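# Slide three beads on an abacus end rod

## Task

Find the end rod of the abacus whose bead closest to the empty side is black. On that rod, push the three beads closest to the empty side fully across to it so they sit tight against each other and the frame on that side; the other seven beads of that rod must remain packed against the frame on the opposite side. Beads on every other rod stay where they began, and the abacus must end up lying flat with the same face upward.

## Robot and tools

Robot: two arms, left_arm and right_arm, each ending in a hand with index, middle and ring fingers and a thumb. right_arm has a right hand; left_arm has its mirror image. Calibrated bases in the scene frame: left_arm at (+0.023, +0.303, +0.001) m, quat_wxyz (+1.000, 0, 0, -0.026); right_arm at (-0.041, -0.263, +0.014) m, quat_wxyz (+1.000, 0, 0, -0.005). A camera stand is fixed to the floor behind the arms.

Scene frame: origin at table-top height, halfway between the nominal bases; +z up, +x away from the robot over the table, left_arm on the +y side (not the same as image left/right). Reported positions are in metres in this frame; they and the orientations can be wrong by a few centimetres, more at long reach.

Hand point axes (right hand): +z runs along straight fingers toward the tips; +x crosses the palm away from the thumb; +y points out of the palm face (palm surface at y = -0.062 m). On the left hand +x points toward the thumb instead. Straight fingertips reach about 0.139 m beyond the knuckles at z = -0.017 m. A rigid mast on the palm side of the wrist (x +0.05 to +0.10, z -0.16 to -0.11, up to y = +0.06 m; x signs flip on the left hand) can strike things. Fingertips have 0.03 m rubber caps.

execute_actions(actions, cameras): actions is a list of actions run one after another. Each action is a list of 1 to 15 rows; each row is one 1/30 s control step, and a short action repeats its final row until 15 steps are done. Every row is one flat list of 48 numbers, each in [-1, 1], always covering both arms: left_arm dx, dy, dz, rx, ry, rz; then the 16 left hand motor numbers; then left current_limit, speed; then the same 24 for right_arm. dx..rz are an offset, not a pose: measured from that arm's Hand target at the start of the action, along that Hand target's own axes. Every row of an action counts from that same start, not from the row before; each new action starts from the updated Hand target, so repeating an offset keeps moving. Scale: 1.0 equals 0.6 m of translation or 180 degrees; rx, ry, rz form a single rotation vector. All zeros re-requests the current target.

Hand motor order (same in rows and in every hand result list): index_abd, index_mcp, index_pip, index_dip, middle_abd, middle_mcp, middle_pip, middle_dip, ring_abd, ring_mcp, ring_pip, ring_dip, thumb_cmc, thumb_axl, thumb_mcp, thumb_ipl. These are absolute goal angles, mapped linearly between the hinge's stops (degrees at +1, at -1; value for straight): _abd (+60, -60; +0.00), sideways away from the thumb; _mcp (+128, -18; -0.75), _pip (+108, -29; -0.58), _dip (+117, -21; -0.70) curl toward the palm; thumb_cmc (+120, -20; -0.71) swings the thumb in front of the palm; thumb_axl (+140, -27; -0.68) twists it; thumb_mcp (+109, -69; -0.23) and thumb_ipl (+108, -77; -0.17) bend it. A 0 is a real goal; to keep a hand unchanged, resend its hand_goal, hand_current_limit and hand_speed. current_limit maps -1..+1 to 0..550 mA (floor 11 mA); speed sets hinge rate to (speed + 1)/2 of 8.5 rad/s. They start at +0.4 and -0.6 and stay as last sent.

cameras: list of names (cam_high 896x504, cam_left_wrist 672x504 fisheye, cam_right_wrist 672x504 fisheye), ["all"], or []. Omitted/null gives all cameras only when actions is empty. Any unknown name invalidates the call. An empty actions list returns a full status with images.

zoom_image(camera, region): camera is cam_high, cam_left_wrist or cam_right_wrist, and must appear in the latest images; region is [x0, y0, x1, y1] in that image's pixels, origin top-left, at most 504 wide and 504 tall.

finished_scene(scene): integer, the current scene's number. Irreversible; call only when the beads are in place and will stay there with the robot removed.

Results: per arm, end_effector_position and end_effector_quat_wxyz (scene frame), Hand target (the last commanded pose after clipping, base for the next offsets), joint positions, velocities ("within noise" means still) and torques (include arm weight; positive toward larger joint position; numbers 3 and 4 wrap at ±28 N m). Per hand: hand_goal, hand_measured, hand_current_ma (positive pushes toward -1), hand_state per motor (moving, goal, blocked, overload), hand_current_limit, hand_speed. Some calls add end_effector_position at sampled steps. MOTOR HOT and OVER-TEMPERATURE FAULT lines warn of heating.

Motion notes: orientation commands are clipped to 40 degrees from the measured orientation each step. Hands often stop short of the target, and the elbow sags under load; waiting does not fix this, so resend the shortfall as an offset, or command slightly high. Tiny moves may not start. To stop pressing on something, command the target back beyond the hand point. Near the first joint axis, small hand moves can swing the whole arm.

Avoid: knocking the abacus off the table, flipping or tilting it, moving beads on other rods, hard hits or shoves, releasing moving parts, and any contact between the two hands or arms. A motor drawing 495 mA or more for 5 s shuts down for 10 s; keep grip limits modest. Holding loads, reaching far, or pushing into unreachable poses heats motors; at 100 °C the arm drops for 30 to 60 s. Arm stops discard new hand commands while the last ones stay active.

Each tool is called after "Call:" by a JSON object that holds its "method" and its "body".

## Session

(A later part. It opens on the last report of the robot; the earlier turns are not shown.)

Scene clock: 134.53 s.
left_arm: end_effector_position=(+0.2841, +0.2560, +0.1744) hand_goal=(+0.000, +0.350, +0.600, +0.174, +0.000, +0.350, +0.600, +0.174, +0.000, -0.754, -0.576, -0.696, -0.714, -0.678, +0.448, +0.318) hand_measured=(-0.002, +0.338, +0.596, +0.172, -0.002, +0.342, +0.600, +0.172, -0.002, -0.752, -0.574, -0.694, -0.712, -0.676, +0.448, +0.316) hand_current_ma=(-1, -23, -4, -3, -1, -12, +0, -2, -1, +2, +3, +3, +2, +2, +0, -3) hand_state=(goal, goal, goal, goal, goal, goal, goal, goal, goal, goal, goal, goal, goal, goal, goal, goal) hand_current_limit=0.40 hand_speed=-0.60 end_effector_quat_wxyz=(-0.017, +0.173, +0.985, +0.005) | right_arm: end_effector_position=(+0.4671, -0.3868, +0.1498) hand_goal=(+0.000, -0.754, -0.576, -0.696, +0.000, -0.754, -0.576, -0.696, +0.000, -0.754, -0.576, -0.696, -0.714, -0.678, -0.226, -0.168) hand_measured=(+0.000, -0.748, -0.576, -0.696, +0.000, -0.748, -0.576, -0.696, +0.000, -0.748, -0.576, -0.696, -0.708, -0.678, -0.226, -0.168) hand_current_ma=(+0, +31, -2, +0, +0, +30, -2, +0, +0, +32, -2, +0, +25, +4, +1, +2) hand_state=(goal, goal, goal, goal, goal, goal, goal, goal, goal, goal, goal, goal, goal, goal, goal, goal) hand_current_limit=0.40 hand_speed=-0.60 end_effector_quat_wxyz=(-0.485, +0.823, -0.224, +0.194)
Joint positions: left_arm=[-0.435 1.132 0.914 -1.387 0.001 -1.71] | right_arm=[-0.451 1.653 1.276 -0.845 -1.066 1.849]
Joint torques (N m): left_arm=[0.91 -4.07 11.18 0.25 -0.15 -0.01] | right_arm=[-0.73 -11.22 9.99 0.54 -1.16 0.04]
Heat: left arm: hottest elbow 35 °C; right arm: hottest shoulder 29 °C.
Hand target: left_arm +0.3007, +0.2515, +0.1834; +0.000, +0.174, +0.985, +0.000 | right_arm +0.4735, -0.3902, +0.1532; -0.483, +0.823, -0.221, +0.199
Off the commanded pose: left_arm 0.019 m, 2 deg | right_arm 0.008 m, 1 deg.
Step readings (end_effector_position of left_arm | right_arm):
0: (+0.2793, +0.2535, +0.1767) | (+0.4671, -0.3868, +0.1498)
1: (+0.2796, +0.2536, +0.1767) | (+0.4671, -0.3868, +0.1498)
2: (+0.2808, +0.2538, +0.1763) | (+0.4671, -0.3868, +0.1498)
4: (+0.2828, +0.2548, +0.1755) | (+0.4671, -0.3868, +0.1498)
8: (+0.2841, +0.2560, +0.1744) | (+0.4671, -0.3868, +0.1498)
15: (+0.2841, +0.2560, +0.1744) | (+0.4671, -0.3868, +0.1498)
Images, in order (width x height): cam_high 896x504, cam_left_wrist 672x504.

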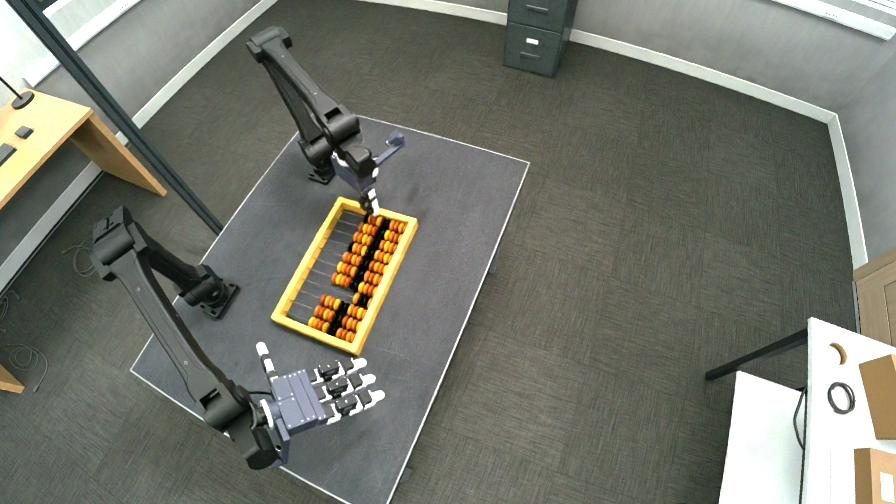

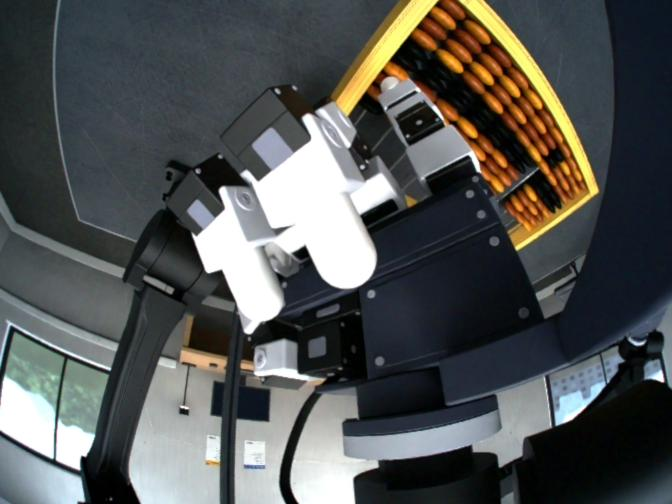

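Call:
{"method": "execute_actions", "body": {"actions": [[[-0.0105,0.0003,0.01,0,0,0,0,0.35,0.6,0.174,0,0.35,0.6,0.174,0,-0.754,-0.576,-0.696,-0.714,-0.678,0.449,0.319,0.4,-0.6,0,0,0,0,0,0,0,-0.754,-0.576,-0.696,0,-0.754,-0.576,-0.696,0,-0.754,-0.576,-0.696,-0.714,-0.678,-0.226,-0.168,0.4,-0.6]]], "cameras": ["cam_high","cam_left_wrist"]}}

Call:
{"method": "zoom_image", "body": {"camera": "cam_high", "region": [345, 180, 405, 240]}}

Call:
{"method": "zoom_image", "body": {"camera": "cam_left_wrist", "region": [330, 20, 480, 150]}}

Scene clock: 141.07 s.
left_arm: end_effector_position=(+0.2899, +0.2535, +0.1678) hand_goal=(+0.000, +0.350, +0.600, +0.174, +0.000, +0.350, +0.600, +0.174, +0.000, -0.754, -0.576, -0.696, -0.714, -0.678, +0.448, +0.318) hand_measured=(-0.002, +0.338, +0.596, +0.172, -0.002, +0.342, +0.600, +0.172, -0.002, -0.752, -0.574, -0.694, -0.712, -0.676, +0.448, +0.316) hand_current_ma=(-1, -23, -4, -3, -1, -12, +0, -2, -1, +2, +3, +3, +2, +2, +0, -3) hand_state=(goal, goal, goal, goal, goal, goal, goal, goal, goal, goal, goal, goal, goal, goal, goal, goal) hand_current_limit=0.40 hand_speed=-0.60 end_effector_quat_wxyz=(-0.018, +0.174, +0.985, +0.006) | right_arm: end_effector_position=(+0.4671, -0.3868, +0.1498) hand_goal=(+0.000, -0.754, -0.576, -0.696, +0.000, -0.754, -0.576, -0.696, +0.000, -0.754, -0.576, -0.696, -0.714, -0.678, -0.226, -0.168) hand_measured=(+0.000, -0.748, -0.576, -0.696, +0.000, -0.748, -0.576, -0.696, +0.000, -0.748, -0.576, -0.696, -0.708, -0.678, -0.226, -0.168) hand_current_ma=(+0, +31, -2, +0, +0, +30, -2, +0, +0, +32, -2, +0, +25, +4, +1, +2) hand_state=(goal, goal, goal, goal, goal, goal, goal, goal, goal, goal, goal, goal, goal, goal, goal, goal) hand_current_limit=0.40 hand_speed=-0.60 end_effector_quat_wxyz=(-0.485, +0.823, -0.224, +0.194)
Joint positions: left_arm=[-0.434 1.156 0.914 -1.366 0.001 -1.707] | right_arm=[-0.451 1.653 1.276 -0.845 -1.066 1.849]
Joint torques (N m): left_arm=[1.08 -4.72 11.11 0.25 -0.15 0] | right_arm=[-0.62 -11.22 9.98 0.54 -1.17 0.04]
Heat: left arm: hottest elbow 36 °C; right arm: hottest shoulder 29 °C.
Hand target: left_arm +0.3067, +0.2495, +0.1774; +0.000, +0.174, +0.985, +0.000 | right_arm +0.4735, -0.3902, +0.1532; -0.483, +0.823, -0.221, +0.199
Off the commanded pose: left_arm 0.020 m, 2 deg | right_arm 0.008 m, 1 deg.
Step readings (end_effector_position of left_arm | right_arm):
0: (+0.2841, +0.2560, +0.1744) | (+0.4671, -0.3868, +0.1498)
1: (+0.2846, +0.2559, +0.1741) | (+0.4671, -0.3868, +0.1498)
2: (+0.2860, +0.2553, +0.1733) | (+0.4671, -0.3868, +0.1498)
4: (+0.2883, +0.2542, +0.1711) | (+0.4671, -0.3868, +0.1498)
8: (+0.2899, +0.2535, +0.1678) | (+0.4671, -0.3868, +0.1498)
15: (+0.2899, +0.2535, +0.1678) | (+0.4671, -0.3868, +0.1498)
Images, in order (width x height): cam_high 896x504, cam_left_wrist 672x504.

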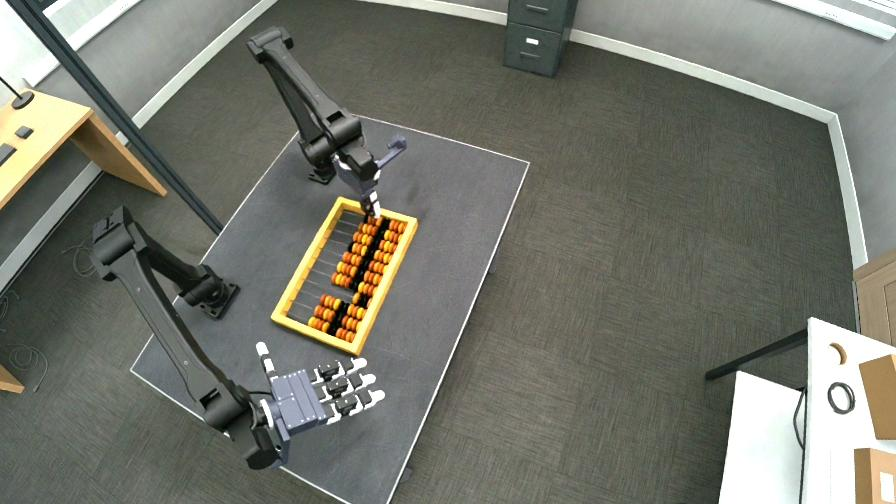

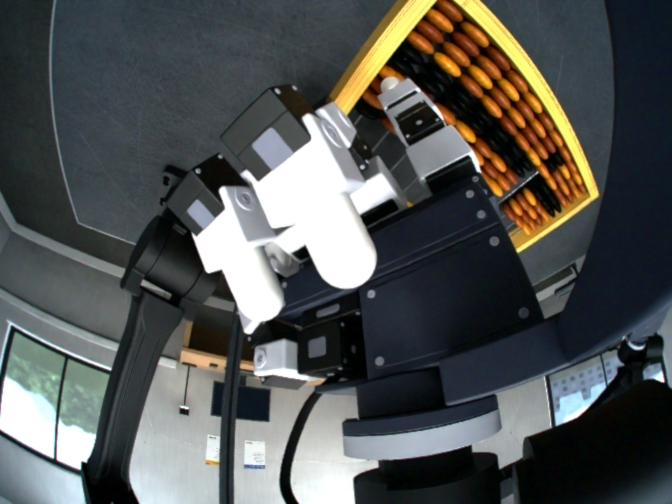

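Scaled by 8.400 from the camera's 896x504 image, which has a finer 1280x720 frame.

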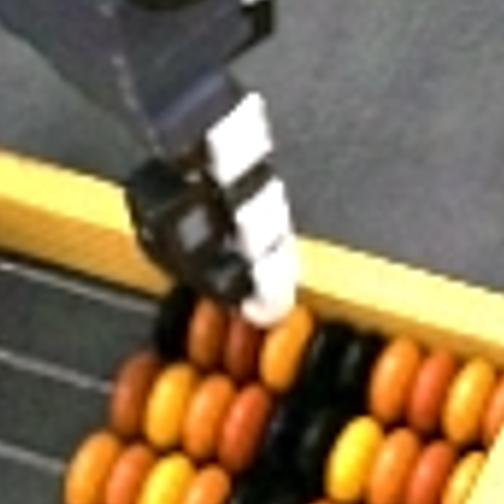

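Scaled by 3.360 from the camera's 672x504 image, which has a finer 960x720 frame.

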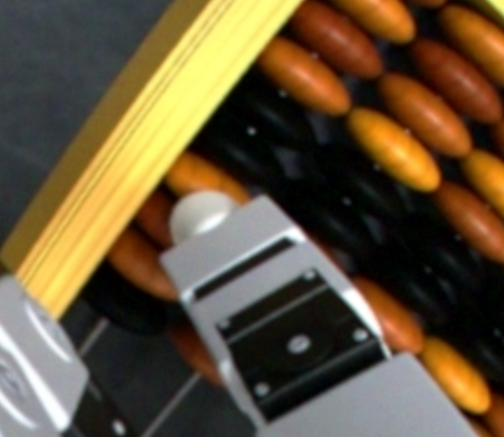

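Call:
{"method": "execute_actions", "body": {"actions": [[[0,0,0.01,0,0,0,0,0.35,0.6,0.174,0,0.35,0.6,0.174,0,-0.754,-0.576,-0.696,-0.714,-0.678,0.449,0.319,0.4,-0.6,0,0,0,0,0,0,0,-0.754,-0.576,-0.696,0,-0.754,-0.576,-0.696,0,-0.754,-0.576,-0.696,-0.714,-0.678,-0.226,-0.168,0.4,-0.6]]], "cameras": ["cam_high","cam_left_wrist"]}}

Call:
{"method": "zoom_image", "body": {"camera": "cam_high", "region": [345, 180, 405, 240]}}

Call:
{"method": "zoom_image", "body": {"camera": "cam_left_wrist", "region": [330, 20, 480, 150]}}

Scene clock: 147.00 s.
left_arm: end_effector_position=(+0.2936, +0.2516, +0.1670) hand_goal=(+0.000, +0.350, +0.600, +0.174, +0.000, +0.350, +0.600, +0.174, +0.000, -0.754, -0.576, -0.696, -0.714, -0.678, +0.448, +0.318) hand_measured=(-0.002, +0.338, +0.596, +0.172, -0.002, +0.342, +0.600, +0.172, -0.002, -0.752, -0.574, -0.694, -0.712, -0.676, +0.448, +0.316) hand_current_ma=(-1, -23, -4, -3, -1, -12, +0, -2, -1, +2, +3, +3, +2, +2, +0, -3) hand_state=(goal, goal, goal, goal, goal, goal, goal, goal, goal, goal, goal, goal, goal, goal, goal, goal) hand_current_limit=0.40 hand_speed=-0.60 end_effector_quat_wxyz=(-0.010, +0.174, +0.985, +0.003) | right_arm: end_effector_position=(+0.4671, -0.3868, +0.1498) hand_goal=(+0.000, -0.754, -0.576, -0.696, +0.000, -0.754, -0.576, -0.696, +0.000, -0.754, -0.576, -0.696, -0.714, -0.678, -0.226, -0.168) hand_measured=(+0.000, -0.748, -0.576, -0.696, +0.000, -0.748, -0.576, -0.696, +0.000, -0.748, -0.576, -0.696, -0.708, -0.678, -0.226, -0.168) hand_current_ma=(+0, +31, -2, +0, +0, +30, -2, +0, +0, +32, -2, +0, +25, +4, +1, +2) hand_state=(goal, goal, goal, goal, goal, goal, goal, goal, goal, goal, goal, goal, goal, goal, goal, goal) hand_current_limit=0.40 hand_speed=-0.60 end_effector_quat_wxyz=(-0.485, +0.823, -0.224, +0.194)
Joint positions: left_arm=[-0.433 1.157 0.914 -1.349 0.001 -1.707] | right_arm=[-0.451 1.653 1.276 -0.845 -1.066 1.849]
Joint torques (N m): left_arm=[1.03 -4.37 10.11 0.28 -0.14 0] | right_arm=[-0.73 -11.22 10 0.49 -1.17 0.04]
Heat: left arm: hottest elbow 36 °C; right arm: hottest shoulder 29 °C.
Hand target: left_arm +0.3067, +0.2496, +0.1714; +0.000, +0.174, +0.985, +0.000 | right_arm +0.4735, -0.3902, +0.1532; -0.483, +0.823, -0.221, +0.199
Off the commanded pose: left_arm 0.014 m, 1 deg | right_arm 0.008 m, 1 deg.
Step readings (end_effector_position of left_arm | right_arm):
0: (+0.2899, +0.2535, +0.1678) | (+0.4671, -0.3868, +0.1498)
1: (+0.2902, +0.2533, +0.1677) | (+0.4671, -0.3868, +0.1498)
2: (+0.2912, +0.2528, +0.1675) | (+0.4671, -0.3868, +0.1498)
4: (+0.2928, +0.2520, +0.1671) | (+0.4671, -0.3868, +0.1498)
8: (+0.2936, +0.2516, +0.1670) | (+0.4671, -0.3868, +0.1498)
15: (+0.2936, +0.2516, +0.1670) | (+0.4671, -0.3868, +0.1498)
Images, in order (width x height): cam_high 896x504, cam_left_wrist 672x504.

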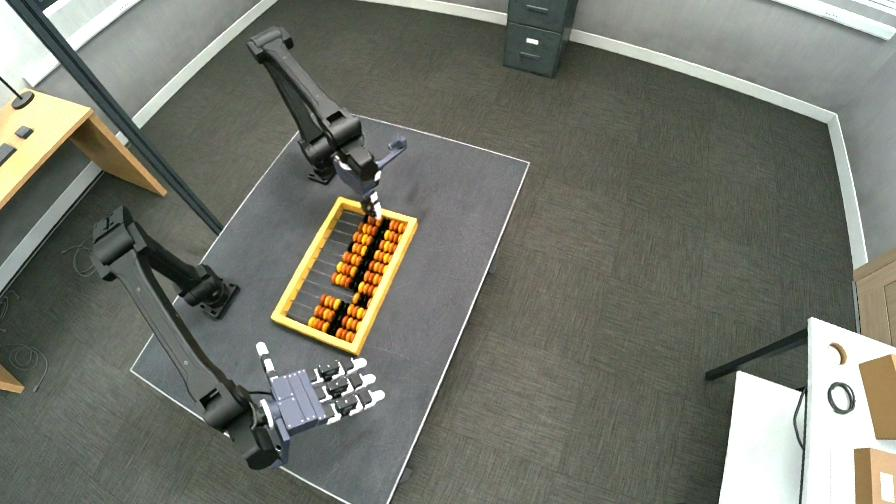

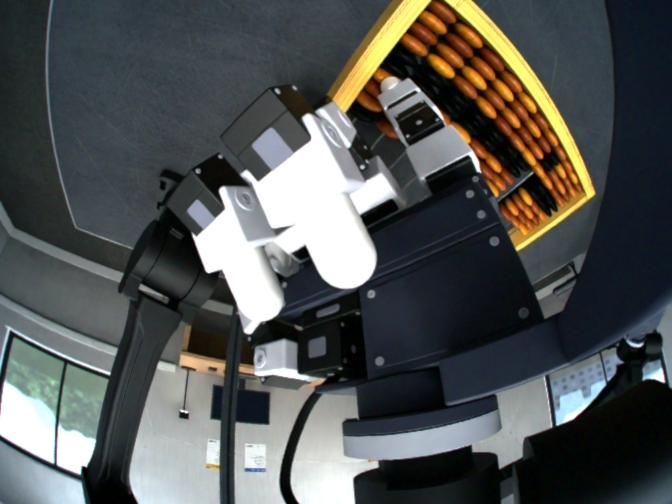

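Scaled by 8.400 from the camera's 896x504 image, which has a finer 1280x720 frame.

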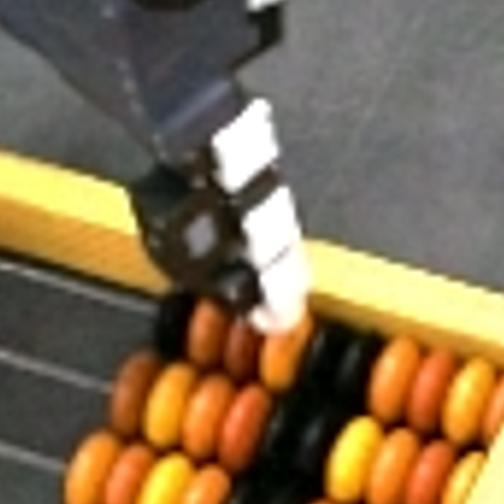

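Scaled by 3.360 from the camera's 672x504 image, which has a finer 960x720 frame.

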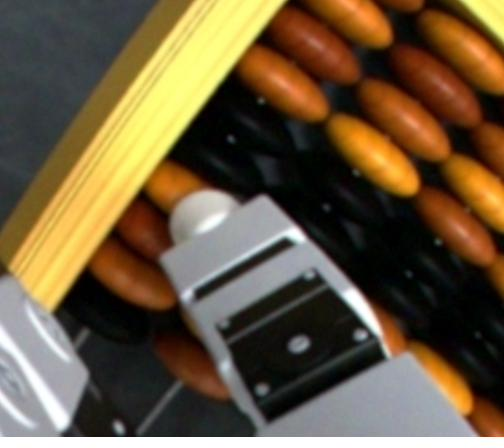

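Call:
{"method": "execute_actions", "body": {"actions": [[[0.047,-0.0171,0.0067,0,0,0,0,0.35,0.6,0.174,0,0.35,0.6,0.174,0,-0.754,-0.576,-0.696,-0.714,-0.678,0.449,0.319,0.4,-0.6,0,0,0,0,0,0,0,-0.754,-0.576,-0.696,0,-0.754,-0.576,-0.696,0,-0.754,-0.576,-0.696,-0.714,-0.678,-0.226,-0.168,0.4,-0.6]]], "cameras": ["cam_high","cam_left_wrist"]}}

Call:
{"method": "zoom_image", "body": {"camera": "cam_high", "region": [345, 180, 405, 240]}}

Call:
{"method": "zoom_image", "body": {"camera": "cam_left_wrist", "region": [330, 20, 480, 150]}}

Scene clock: 155.93 s.
left_arm: end_effector_position=(+0.2793, +0.2522, +0.1678) hand_goal=(+0.000, +0.350, +0.600, +0.174, +0.000, +0.350, +0.600, +0.174, +0.000, -0.754, -0.576, -0.696, -0.714, -0.678, +0.448, +0.318) hand_measured=(-0.002, +0.338, +0.596, +0.172, -0.002, +0.342, +0.600, +0.172, -0.002, -0.752, -0.574, -0.694, -0.712, -0.676, +0.448, +0.316) hand_current_ma=(-1, -23, -4, -3, -1, -13, +0, -2, -1, +2, +3, +3, +2, +2, +0, -3) hand_state=(goal, goal, goal, goal, goal, goal, goal, goal, goal, goal, goal, goal, goal, goal, goal, goal) hand_current_limit=0.40 hand_speed=-0.60 end_effector_quat_wxyz=(-0.001, +0.175, +0.985, +0.000) | right_arm: end_effector_position=(+0.4671, -0.3868, +0.1498) hand_goal=(+0.000, -0.754, -0.576, -0.696, +0.000, -0.754, -0.576, -0.696, +0.000, -0.754, -0.576, -0.696, -0.714, -0.678, -0.226, -0.168) hand_measured=(+0.000, -0.748, -0.576, -0.696, +0.000, -0.748, -0.576, -0.696, +0.000, -0.748, -0.576, -0.696, -0.708, -0.678, -0.226, -0.168) hand_current_ma=(+0, +31, -2, +0, +0, +30, -2, +0, +0, +32, -2, +0, +25, +4, +1, +2) hand_state=(goal, goal, goal, goal, goal, goal, goal, goal, goal, goal, goal, goal, goal, goal, goal, goal) hand_current_limit=0.40 hand_speed=-0.60 end_effector_quat_wxyz=(-0.485, +0.823, -0.224, +0.194)
Joint positions: left_arm=[-0.456 1.104 0.879 -1.347 0.001 -1.728] | right_arm=[-0.451 1.653 1.276 -0.845 -1.066 1.849]
Joint torques (N m): left_arm=[-1.14 -5.25 7.69 -0.03 -0.14 -0.25] | right_arm=[-0.67 -11.28 10 0.54 -1.17 0.04]
Heat: left arm: hottest elbow 37 °C; right arm: hottest shoulder 29 °C.
Hand target: left_arm +0.2767, +0.2497, +0.1674; +0.000, +0.174, +0.985, +0.000 | right_arm +0.4735, -0.3902, +0.1532; -0.483, +0.823, -0.221, +0.199
Off the commanded pose: left_arm 0.004 m, 0 deg | right_arm 0.008 m, 1 deg.
Step readings (end_effector_position of left_arm | right_arm):
0: (+0.2936, +0.2516, +0.1670) | (+0.4671, -0.3868, +0.1498)
1: (+0.2925, +0.2518, +0.1665) | (+0.4671, -0.3868, +0.1498)
2: (+0.2901, +0.2521, +0.1657) | (+0.4671, -0.3868, +0.1498)
4: (+0.2842, +0.2527, +0.1650) | (+0.4671, -0.3868, +0.1498)
8: (+0.2797, +0.2522, +0.1675) | (+0.4671, -0.3868, +0.1498)
15: (+0.2794, +0.2522, +0.1678) | (+0.4671, -0.3868, +0.1498)
Images, in order (width x height): cam_high 896x504, cam_left_wrist 672x504.

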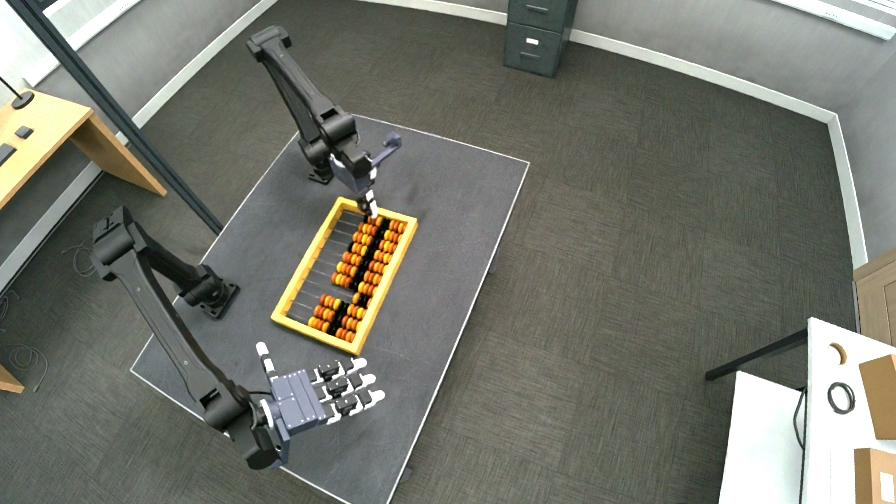

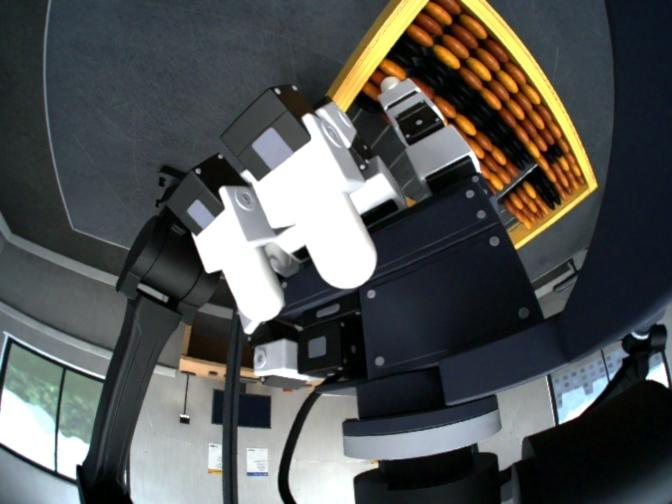

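Scaled by 8.400 from the camera's 896x504 image, which has a finer 1280x720 frame.

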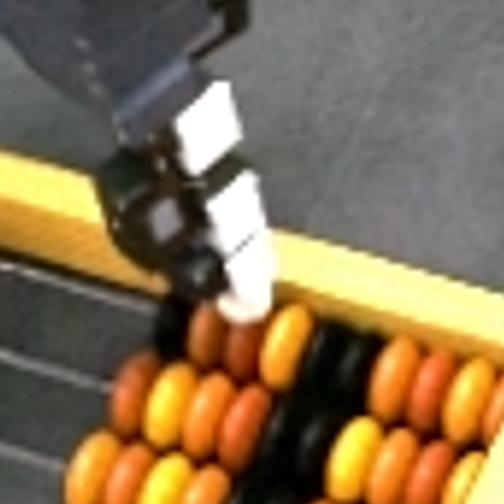

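Scaled by 3.360 from the camera's 672x504 image, which has a finer 960x720 frame.

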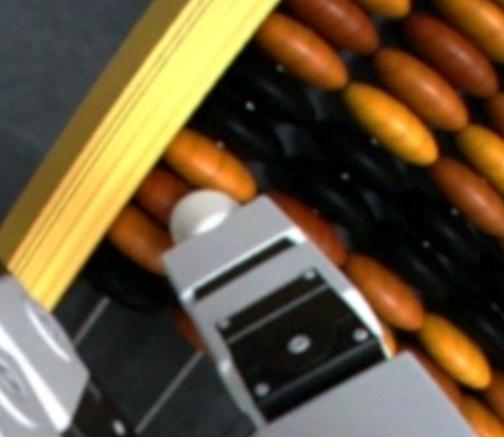

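Call:
{"method": "execute_actions", "body": {"actions": [[[-0.0188,0.0068,0.0167,0,0,0,0,0.35,0.6,0.174,0,0.35,0.6,0.174,0,-0.754,-0.576,-0.696,-0.714,-0.678,0.449,0.319,0.4,-0.6,0,0,0,0,0,0,0,-0.754,-0.576,-0.696,0,-0.754,-0.576,-0.696,0,-0.754,-0.576,-0.696,-0.714,-0.678,-0.226,-0.168,0.4,-0.6]]], "cameras": ["cam_high","cam_left_wrist"]}}

Call:
{"method": "zoom_image", "body": {"camera": "cam_high", "region": [345, 180, 405, 240]}}

Call:
{"method": "zoom_image", "body": {"camera": "cam_left_wrist", "region": [330, 20, 480, 150]}}

Scene clock: 161.40 s.
left_arm: end_effector_position=(+0.2859, +0.2485, +0.1617) hand_goal=(+0.000, +0.350, +0.600, +0.174, +0.000, +0.350, +0.600, +0.174, +0.000, -0.754, -0.576, -0.696, -0.714, -0.678, +0.448, +0.318) hand_measured=(-0.002, +0.338, +0.596, +0.172, -0.002, +0.342, +0.600, +0.172, -0.002, -0.752, -0.574, -0.694, -0.712, -0.676, +0.448, +0.316) hand_current_ma=(-1, -23, -4, -3, -1, -13, +0, -2, -1, +2, +3, +3, +1, +2, +0, -3) hand_state=(goal, goal, goal, goal, goal, goal, goal, goal, goal, goal, goal, goal, goal, goal, goal, goal) hand_current_limit=0.40 hand_speed=-0.60 end_effector_quat_wxyz=(+0.002, +0.175, +0.985, -0.001) | right_arm: end_effector_position=(+0.4671, -0.3868, +0.1498) hand_goal=(+0.000, -0.754, -0.576, -0.696, +0.000, -0.754, -0.576, -0.696, +0.000, -0.754, -0.576, -0.696, -0.714, -0.678, -0.226, -0.168) hand_measured=(+0.000, -0.748, -0.576, -0.696, +0.000, -0.748, -0.576, -0.696, +0.000, -0.748, -0.576, -0.696, -0.708, -0.678, -0.226, -0.168) hand_current_ma=(+0, +31, -2, +0, +0, +30, -2, +0, +0, +32, -2, +0, +25, +4, +1, +2) hand_state=(goal, goal, goal, goal, goal, goal, goal, goal, goal, goal, goal, goal, goal, goal, goal, goal) hand_current_limit=0.40 hand_speed=-0.60 end_effector_quat_wxyz=(-0.485, +0.823, -0.224, +0.194)
Joint positions: left_arm=[-0.456 1.126 0.879 -1.32 0.001 -1.728] | right_arm=[-0.451 1.653 1.276 -0.845 -1.066 1.849]
Joint torques (N m): left_arm=[0.62 -4.19 7.66 0.35 -0.14 -0.06] | right_arm=[-0.73 -11.22 10.03 0.55 -1.17 0.04]
Heat: left arm: hottest elbow 36 °C; right arm: hottest shoulder 29 °C.
Hand target: left_arm +0.2887, +0.2496, +0.1574; +0.000, +0.174, +0.985, +0.000 | right_arm +0.4735, -0.3902, +0.1532; -0.483, +0.823, -0.221, +0.199
Off the commanded pose: left_arm 0.005 m, 0 deg | right_arm 0.008 m, 1 deg.
Step readings (end_effector_position of left_arm | right_arm):
0: (+0.2793, +0.2522, +0.1678) | (+0.4671, -0.3868, +0.1498)
1: (+0.2798, +0.2519, +0.1676) | (+0.4671, -0.3868, +0.1498)
2: (+0.2815, +0.2509, +0.1668) | (+0.4671, -0.3868, +0.1498)
4: (+0.2842, +0.2494, +0.1647) | (+0.4671, -0.3868, +0.1498)
8: (+0.2858, +0.2485, +0.1618) | (+0.4671, -0.3868, +0.1498)
15: (+0.2859, +0.2485, +0.1617) | (+0.4671, -0.3868, +0.1498)
Images, in order (width x height): cam_high 896x504, cam_left_wrist 672x504.

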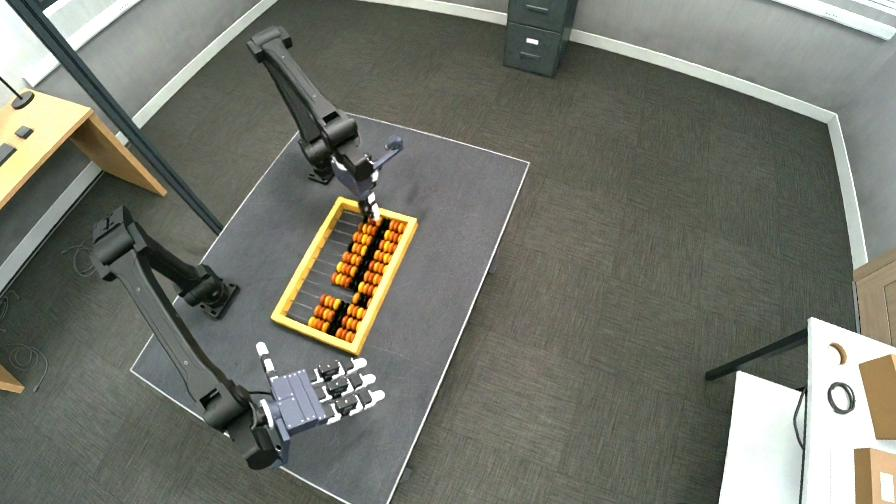

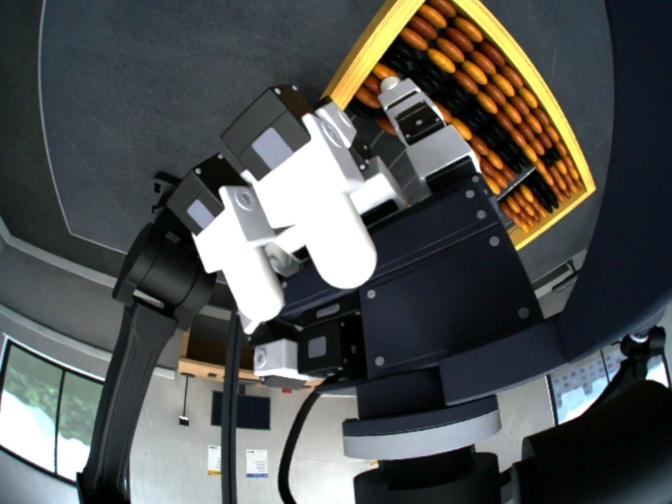

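Scaled by 8.400 from the camera's 896x504 image, which has a finer 1280x720 frame.

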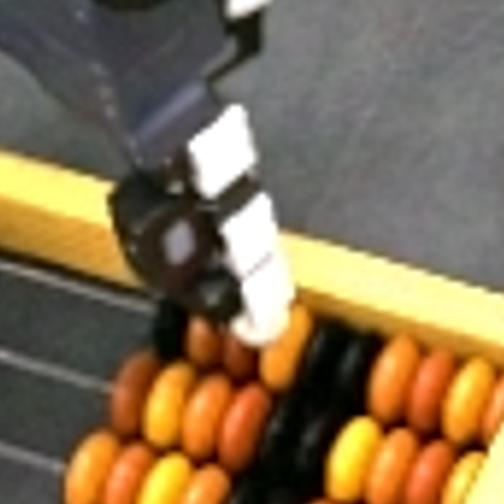

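Scaled by 3.360 from the camera's 672x504 image, which has a finer 960x720 frame.

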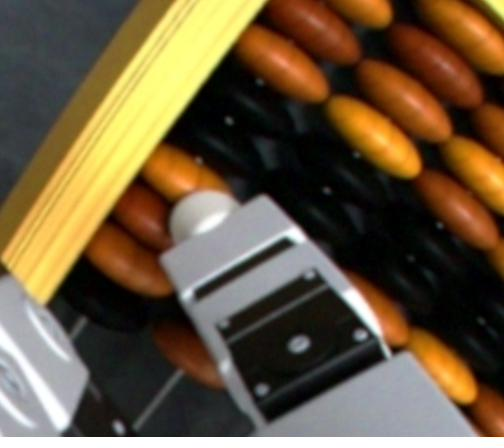

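Call:
{"method": "execute_actions", "body": {"actions": [[[0.0025,0.0115,0.01,0,0,0,0,0.35,0.6,0.174,0,0.35,0.6,0.174,0,-0.754,-0.576,-0.696,-0.714,-0.678,0.449,0.319,0.4,-0.6,0,0,0,0,0,0,0,-0.754,-0.576,-0.696,0,-0.754,-0.576,-0.696,0,-0.754,-0.576,-0.696,-0.714,-0.678,-0.226,-0.168,0.4,-0.6]]], "cameras": ["cam_high","cam_left_wrist"]}}

Call:
{"method": "zoom_image", "body": {"camera": "cam_high", "region": [345, 180, 405, 240]}}

Call:
{"method": "zoom_image", "body": {"camera": "cam_left_wrist", "region": [330, 20, 480, 150]}}

Scene clock: 169.00 s.
left_arm: end_effector_position=(+0.2893, +0.2518, +0.1591) hand_goal=(+0.000, +0.350, +0.600, +0.174, +0.000, +0.350, +0.600, +0.174, +0.000, -0.754, -0.576, -0.696, -0.714, -0.678, +0.448, +0.318) hand_measured=(-0.002, +0.338, +0.596, +0.172, -0.002, +0.342, +0.600, +0.172, -0.008, -0.762, -0.582, -0.696, -0.712, -0.676, +0.448, +0.316) hand_current_ma=(-1, -23, -4, -3, -1, -13, +0, -2, -10, -13, -7, -1, +1, +2, +0, -3) hand_state=(goal, goal, goal, goal, goal, goal, goal, goal, goal, goal, goal, goal, goal, goal, goal, goal) hand_current_limit=0.40 hand_speed=-0.60 end_effector_quat_wxyz=(+0.006, +0.175, +0.985, -0.002) | right_arm: end_effector_position=(+0.4671, -0.3868, +0.1498) hand_goal=(+0.000, -0.754, -0.576, -0.696, +0.000, -0.754, -0.576, -0.696, +0.000, -0.754, -0.576, -0.696, -0.714, -0.678, -0.226, -0.168) hand_measured=(+0.000, -0.748, -0.576, -0.696, +0.000, -0.748, -0.576, -0.696, +0.000, -0.748, -0.576, -0.696, -0.708, -0.678, -0.226, -0.168) hand_current_ma=(+0, +31, -2, +0, +0, +30, -2, +0, +0, +32, -2, +0, +25, +4, +1, +2) hand_state=(goal, goal, goal, goal, goal, goal, goal, goal, goal, goal, goal, goal, goal, goal, goal, goal) hand_current_limit=0.40 hand_speed=-0.60 end_effector_quat_wxyz=(-0.485, +0.823, -0.224, +0.194)
Joint positions: left_arm=[-0.44 1.126 0.873 -1.306 0.001 -1.711] | right_arm=[-0.451 1.653 1.276 -0.845 -1.066 1.849]
Joint torques (N m): left_arm=[1.14 -4.54 6.72 0.4 -0.14 -0.01] | right_arm=[-0.67 -11.28 10 0.57 -1.16 0.04]
Heat: left arm: hottest elbow 36 °C; right arm: hottest shoulder 29 °C.
Hand target: left_arm +0.2897, +0.2565, +0.1515; +0.000, +0.174, +0.985, +0.000 | right_arm +0.4735, -0.3902, +0.1532; -0.483, +0.823, -0.221, +0.199
Off the commanded pose: left_arm 0.009 m, 1 deg | right_arm 0.008 m, 1 deg.
Step readings (end_effector_position of left_arm | right_arm):
0: (+0.2859, +0.2485, +0.1617) | (+0.4671, -0.3868, +0.1498)
1: (+0.2861, +0.2487, +0.1613) | (+0.4671, -0.3868, +0.1498)
2: (+0.2868, +0.2491, +0.1601) | (+0.4671, -0.3868, +0.1498)
4: (+0.2880, +0.2507, +0.1592) | (+0.4671, -0.3868, +0.1498)
8: (+0.2891, +0.2518, +0.1591) | (+0.4671, -0.3868, +0.1498)
15: (+0.2893, +0.2518, +0.1591) | (+0.4671, -0.3868, +0.1498)
Images, in order (width x height): cam_high 896x504, cam_left_wrist 672x504.

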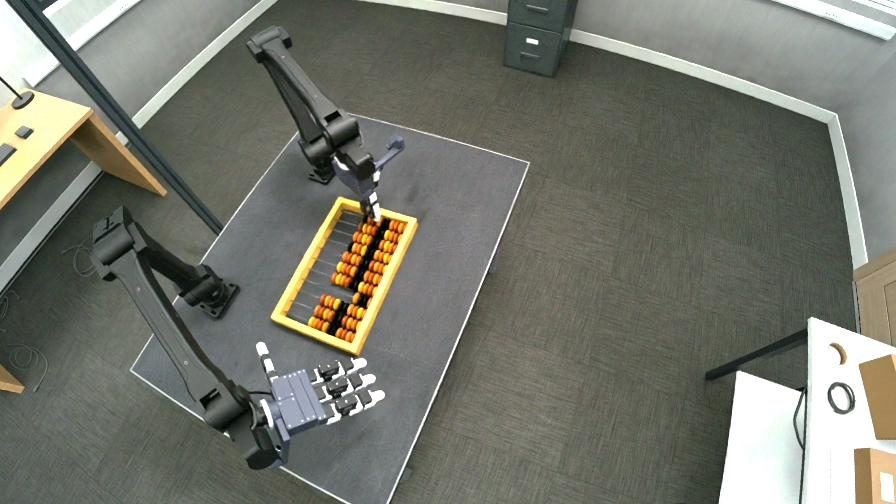

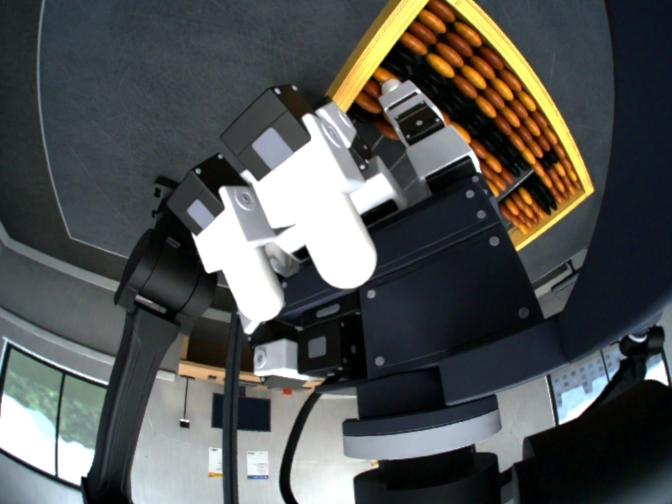

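Scaled by 8.400 from the camera's 896x504 image, which has a finer 1280x720 frame.

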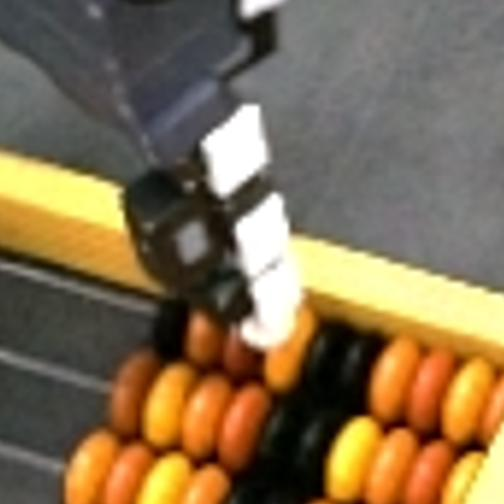

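Scaled by 3.360 from the camera's 672x504 image, which has a finer 960x720 frame.

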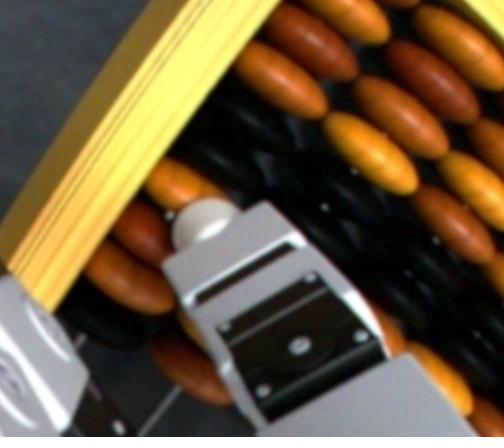

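Call:
{"method": "execute_actions", "body": {"actions": [[[0.0057,0.0157,-0.0067,0,0,0,0,0.35,0.6,0.174,0,0.35,0.6,0.174,0,-0.754,-0.576,-0.696,-0.714,-0.678,0.449,0.319,0.4,-0.6,0,0,0,0,0,0,0,-0.754,-0.576,-0.696,0,-0.754,-0.576,-0.696,0,-0.754,-0.576,-0.696,-0.714,-0.678,-0.226,-0.168,0.4,-0.6]]], "cameras": ["cam_high","cam_left_wrist"]}}

Call:
{"method": "zoom_image", "body": {"camera": "cam_high", "region": [345, 180, 405, 240]}}

Call:
{"method": "zoom_image", "body": {"camera": "cam_left_wrist", "region": [330, 20, 480, 150]}}

Scene clock: 177.43 s.
left_arm: end_effector_position=(+0.2933, +0.2603, +0.1600) hand_goal=(+0.000, +0.350, +0.600, +0.174, +0.000, +0.350, +0.600, +0.174, +0.000, -0.754, -0.576, -0.696, -0.714, -0.678, +0.448, +0.318) hand_measured=(-0.002, +0.338, +0.596, +0.172, -0.002, +0.342, +0.600, +0.172, -0.004, -0.760, -0.584, -0.700, -0.712, -0.676, +0.448, +0.316) hand_current_ma=(-1, -23, -4, -3, -1, -13, +0, -2, -4, -11, -14, -5, +1, +2, +0, -3) hand_state=(goal, goal, goal, goal, goal, goal, goal, goal, goal, goal, goal, goal, goal, goal, goal, goal) hand_current_limit=0.40 hand_speed=-0.60 end_effector_quat_wxyz=(+0.007, +0.173, +0.985, -0.003) | right_arm: end_effector_position=(+0.4671, -0.3868, +0.1498) hand_goal=(+0.000, -0.754, -0.576, -0.696, +0.000, -0.754, -0.576, -0.696, +0.000, -0.754, -0.576, -0.696, -0.714, -0.678, -0.226, -0.168) hand_measured=(+0.000, -0.748, -0.576, -0.696, +0.000, -0.748, -0.576, -0.696, +0.000, -0.748, -0.576, -0.696, -0.708, -0.678, -0.226, -0.168) hand_current_ma=(+0, +31, -2, +0, +0, +30, -2, +0, +0, +32, -2, +0, +25, +4, +1, +2) hand_state=(goal, goal, goal, goal, goal, goal, goal, goal, goal, goal, goal, goal, goal, goal, goal, goal) hand_current_limit=0.40 hand_speed=-0.60 end_effector_quat_wxyz=(-0.485, +0.823, -0.224, +0.194)
Joint positions: left_arm=[-0.406 1.122 0.873 -1.306 0.002 -1.681] | right_arm=[-0.451 1.653 1.276 -0.845 -1.066 1.849]
Joint torques (N m): left_arm=[0.97 -5.54 6.67 -0.13 -0.19 0] | right_arm=[-0.67 -11.16 10.02 0.53 -1.17 0.05]
Heat: left arm: hottest elbow 36 °C; right arm: hottest shoulder 29 °C.
Hand target: left_arm +0.2897, +0.2665, +0.1554; +0.000, +0.174, +0.985, +0.000 | right_arm +0.4735, -0.3902, +0.1532; -0.483, +0.823, -0.221, +0.199
Off the commanded pose: left_arm 0.008 m, 1 deg | right_arm 0.008 m, 1 deg.
Step readings (end_effector_position of left_arm | right_arm):
0: (+0.2894, +0.2518, +0.1591) | (+0.4671, -0.3868, +0.1498)
1: (+0.2897, +0.2520, +0.1592) | (+0.4671, -0.3868, +0.1498)
2: (+0.2902, +0.2531, +0.1593) | (+0.4671, -0.3868, +0.1498)
4: (+0.2915, +0.2565, +0.1597) | (+0.4671, -0.3868, +0.1498)
8: (+0.2928, +0.2601, +0.1599) | (+0.4671, -0.3868, +0.1498)
15: (+0.2933, +0.2603, +0.1600) | (+0.4671, -0.3868, +0.1498)
Images, in order (width x height): cam_high 896x504, cam_left_wrist 672x504.

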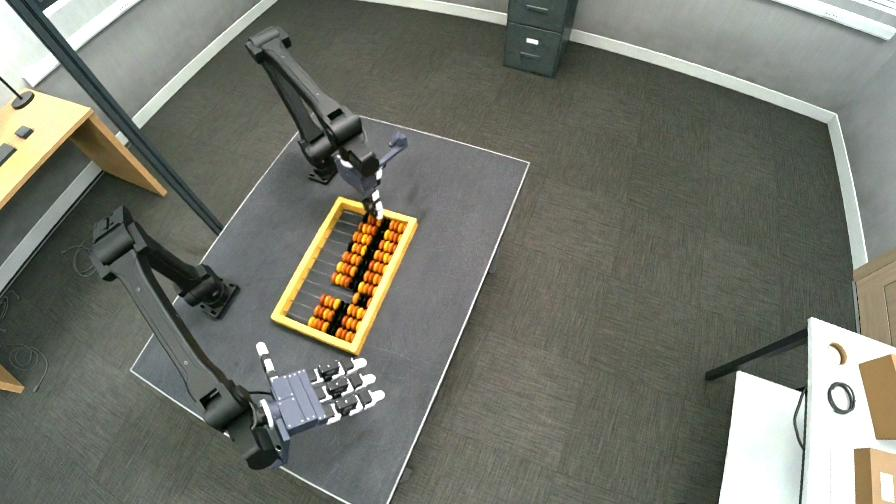

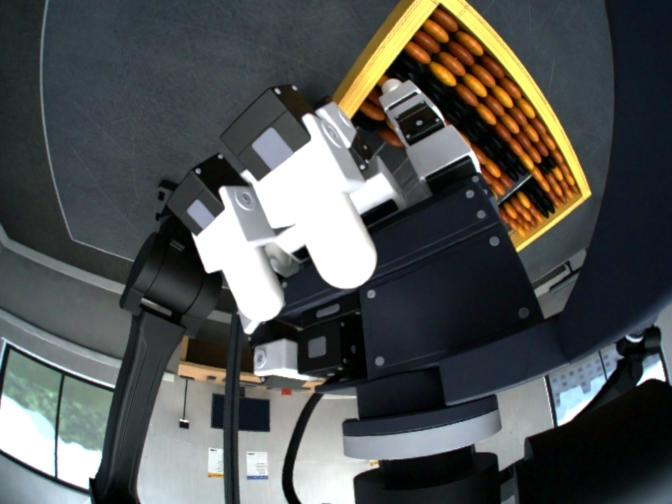

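Scaled by 8.400 from the camera's 896x504 image, which has a finer 1280x720 frame.

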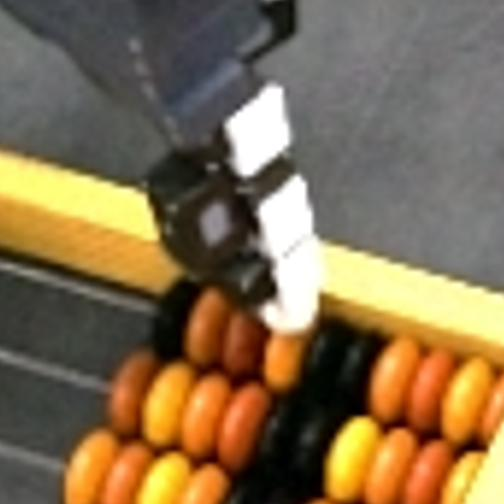

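Scaled by 3.360 from the camera's 672x504 image, which has a finer 960x720 frame.

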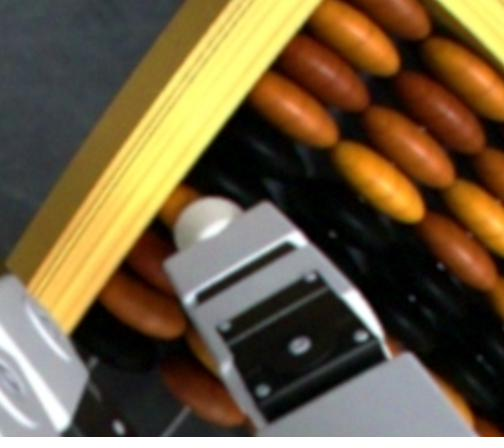

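Call:
{"method": "execute_actions", "body": {"actions": [[[0.0141,-0.0051,-0.01,0,0,0,0,0.35,0.6,0.174,0,0.35,0.6,0.174,0,-0.754,-0.576,-0.696,-0.714,-0.678,0.449,0.319,0.4,-0.6,0,0,0,0,0,0,0,-0.754,-0.576,-0.696,0,-0.754,-0.576,-0.696,0,-0.754,-0.576,-0.696,-0.714,-0.678,-0.226,-0.168,0.4,-0.6]],[[0,0,0.0167,0,0,0,0,0.35,0.6,0.174,0,0.35,0.6,0.174,0,-0.754,-0.576,-0.696,-0.714,-0.678,0.449,0.319,0.4,-0.6,0,0,0,0,0,0,0,-0.754,-0.576,-0.696,0,-0.754,-0.576,-0.696,0,-0.754,-0.576,-0.696,-0.714,-0.678,-0.226,-0.168,0.4,-0.6]]], "cameras": ["cam_high","cam_left_wrist"]}}

Call:
{"method": "zoom_image", "body": {"camera": "cam_high", "region": [345, 180, 405, 240]}}

Call:
{"method": "zoom_image", "body": {"camera": "cam_left_wrist", "region": [330, 20, 480, 150]}}

Scene clock: 185.27 s.
left_arm: end_effector_position=(+0.2828, +0.2655, +0.1562) hand_goal=(+0.000, +0.350, +0.600, +0.174, +0.000, +0.350, +0.600, +0.174, +0.000, -0.754, -0.576, -0.696, -0.714, -0.678, +0.448, +0.318) hand_measured=(-0.002, +0.338, +0.596, +0.172, -0.002, +0.342, +0.600, +0.172, +0.002, -0.762, -0.582, -0.698, -0.712, -0.676, +0.448, +0.316) hand_current_ma=(-1, -23, -4, -3, -1, -13, +0, -2, +1, -15, -8, -3, +1, +2, +0, -3) hand_state=(goal, goal, goal, goal, goal, goal, goal, goal, goal, goal, goal, goal, goal, goal, goal, goal) hand_current_limit=0.40 hand_speed=-0.60 end_effector_quat_wxyz=(+0.002, +0.173, +0.985, -0.002) | right_arm: end_effector_position=(+0.4671, -0.3868, +0.1498) hand_goal=(+0.000, -0.754, -0.576, -0.696, +0.000, -0.754, -0.576, -0.696, +0.000, -0.754, -0.576, -0.696, -0.714, -0.678, -0.226, -0.168) hand_measured=(+0.000, -0.748, -0.576, -0.696, +0.000, -0.748, -0.576, -0.696, +0.000, -0.748, -0.576, -0.696, -0.708, -0.678, -0.226, -0.168) hand_current_ma=(+0, +31, -2, +0, +0, +30, -2, +0, +0, +32, -2, +0, +25, +4, +1, +2) hand_state=(goal, goal, goal, goal, goal, goal, goal, goal, goal, goal, goal, goal, goal, goal, goal, goal) hand_current_limit=0.40 hand_speed=-0.60 end_effector_quat_wxyz=(-0.485, +0.823, -0.224, +0.194)
Joint positions: left_arm=[-0.406 1.099 0.846 -1.313 0.003 -1.681] | right_arm=[-0.451 1.653 1.276 -0.845 -1.066 1.849]
Joint torques (N m): left_arm=[-0.21 -4.89 6.79 0.29 -0.2 -0.11] | right_arm=[-0.79 -11.22 10 0.55 -1.17 0.04]
Heat: left arm: hottest elbow 35 °C; right arm: hottest shoulder 29 °C.
Hand target: left_arm +0.2807, +0.2666, +0.1514; +0.000, +0.174, +0.985, +0.000 | right_arm +0.4735, -0.3902, +0.1532; -0.483, +0.823, -0.221, +0.199
Off the commanded pose: left_arm 0.005 m, 0 deg | right_arm 0.008 m, 1 deg.
Step readings (end_effector_position of left_arm | right_arm):
0: (+0.2930, +0.2605, +0.1596) | (+0.4671, -0.3868, +0.1498)
1: (+0.2926, +0.2607, +0.1600) | (+0.4671, -0.3868, +0.1498)
2: (+0.2913, +0.2614, +0.1602) | (+0.4671, -0.3868, +0.1498)
4: (+0.2889, +0.2626, +0.1611) | (+0.4671, -0.3868, +0.1498)
8: (+0.2853, +0.2644, +0.1615) | (+0.4671, -0.3868, +0.1498)
15: (+0.2853, +0.2644, +0.1615) | (+0.4671, -0.3868, +0.1498)
16: (+0.2850, +0.2645, +0.1608) | (+0.4671, -0.3868, +0.1498)
17: (+0.2846, +0.2647, +0.1595) | (+0.4671, -0.3868, +0.1498)
19: (+0.2831, +0.2654, +0.1566) | (+0.4671, -0.3868, +0.1498)
23: (+0.2828, +0.2655, +0.1562) | (+0.4671, -0.3868, +0.1498)
30: (+0.2828, +0.2655, +0.1562) | (+0.4671, -0.3868, +0.1498)
Images, in order (width x height): cam_high 896x504, cam_left_wrist 672x504.

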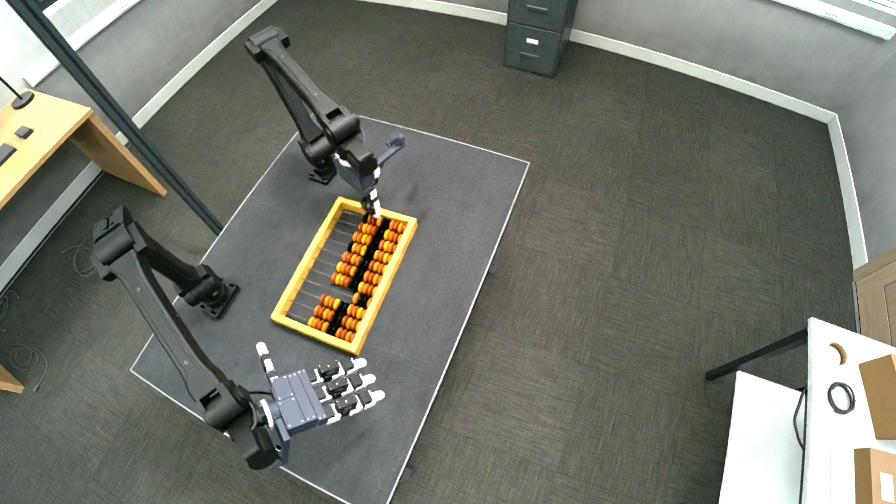

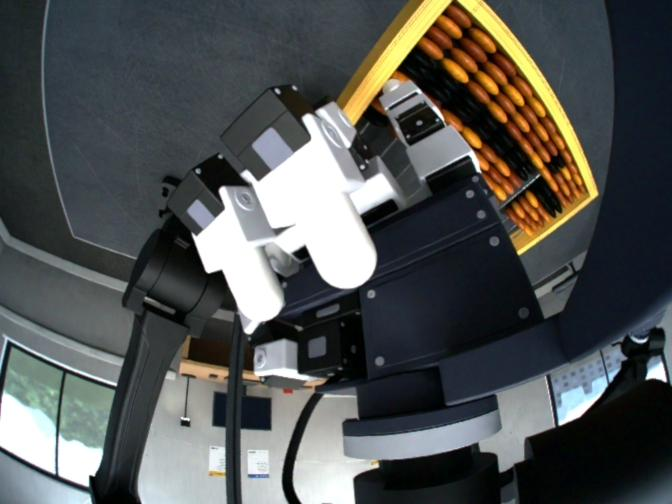

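Scaled by 8.400 from the camera's 896x504 image, which has a finer 1280x720 frame.

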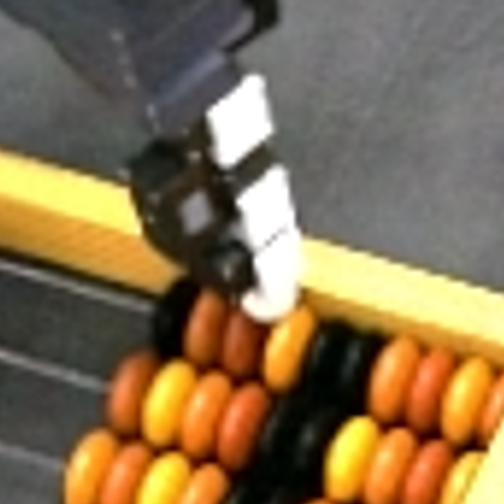

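Scaled by 3.360 from the camera's 672x504 image, which has a finer 960x720 frame.

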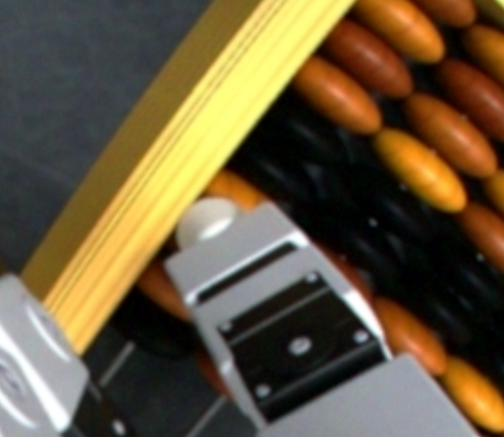

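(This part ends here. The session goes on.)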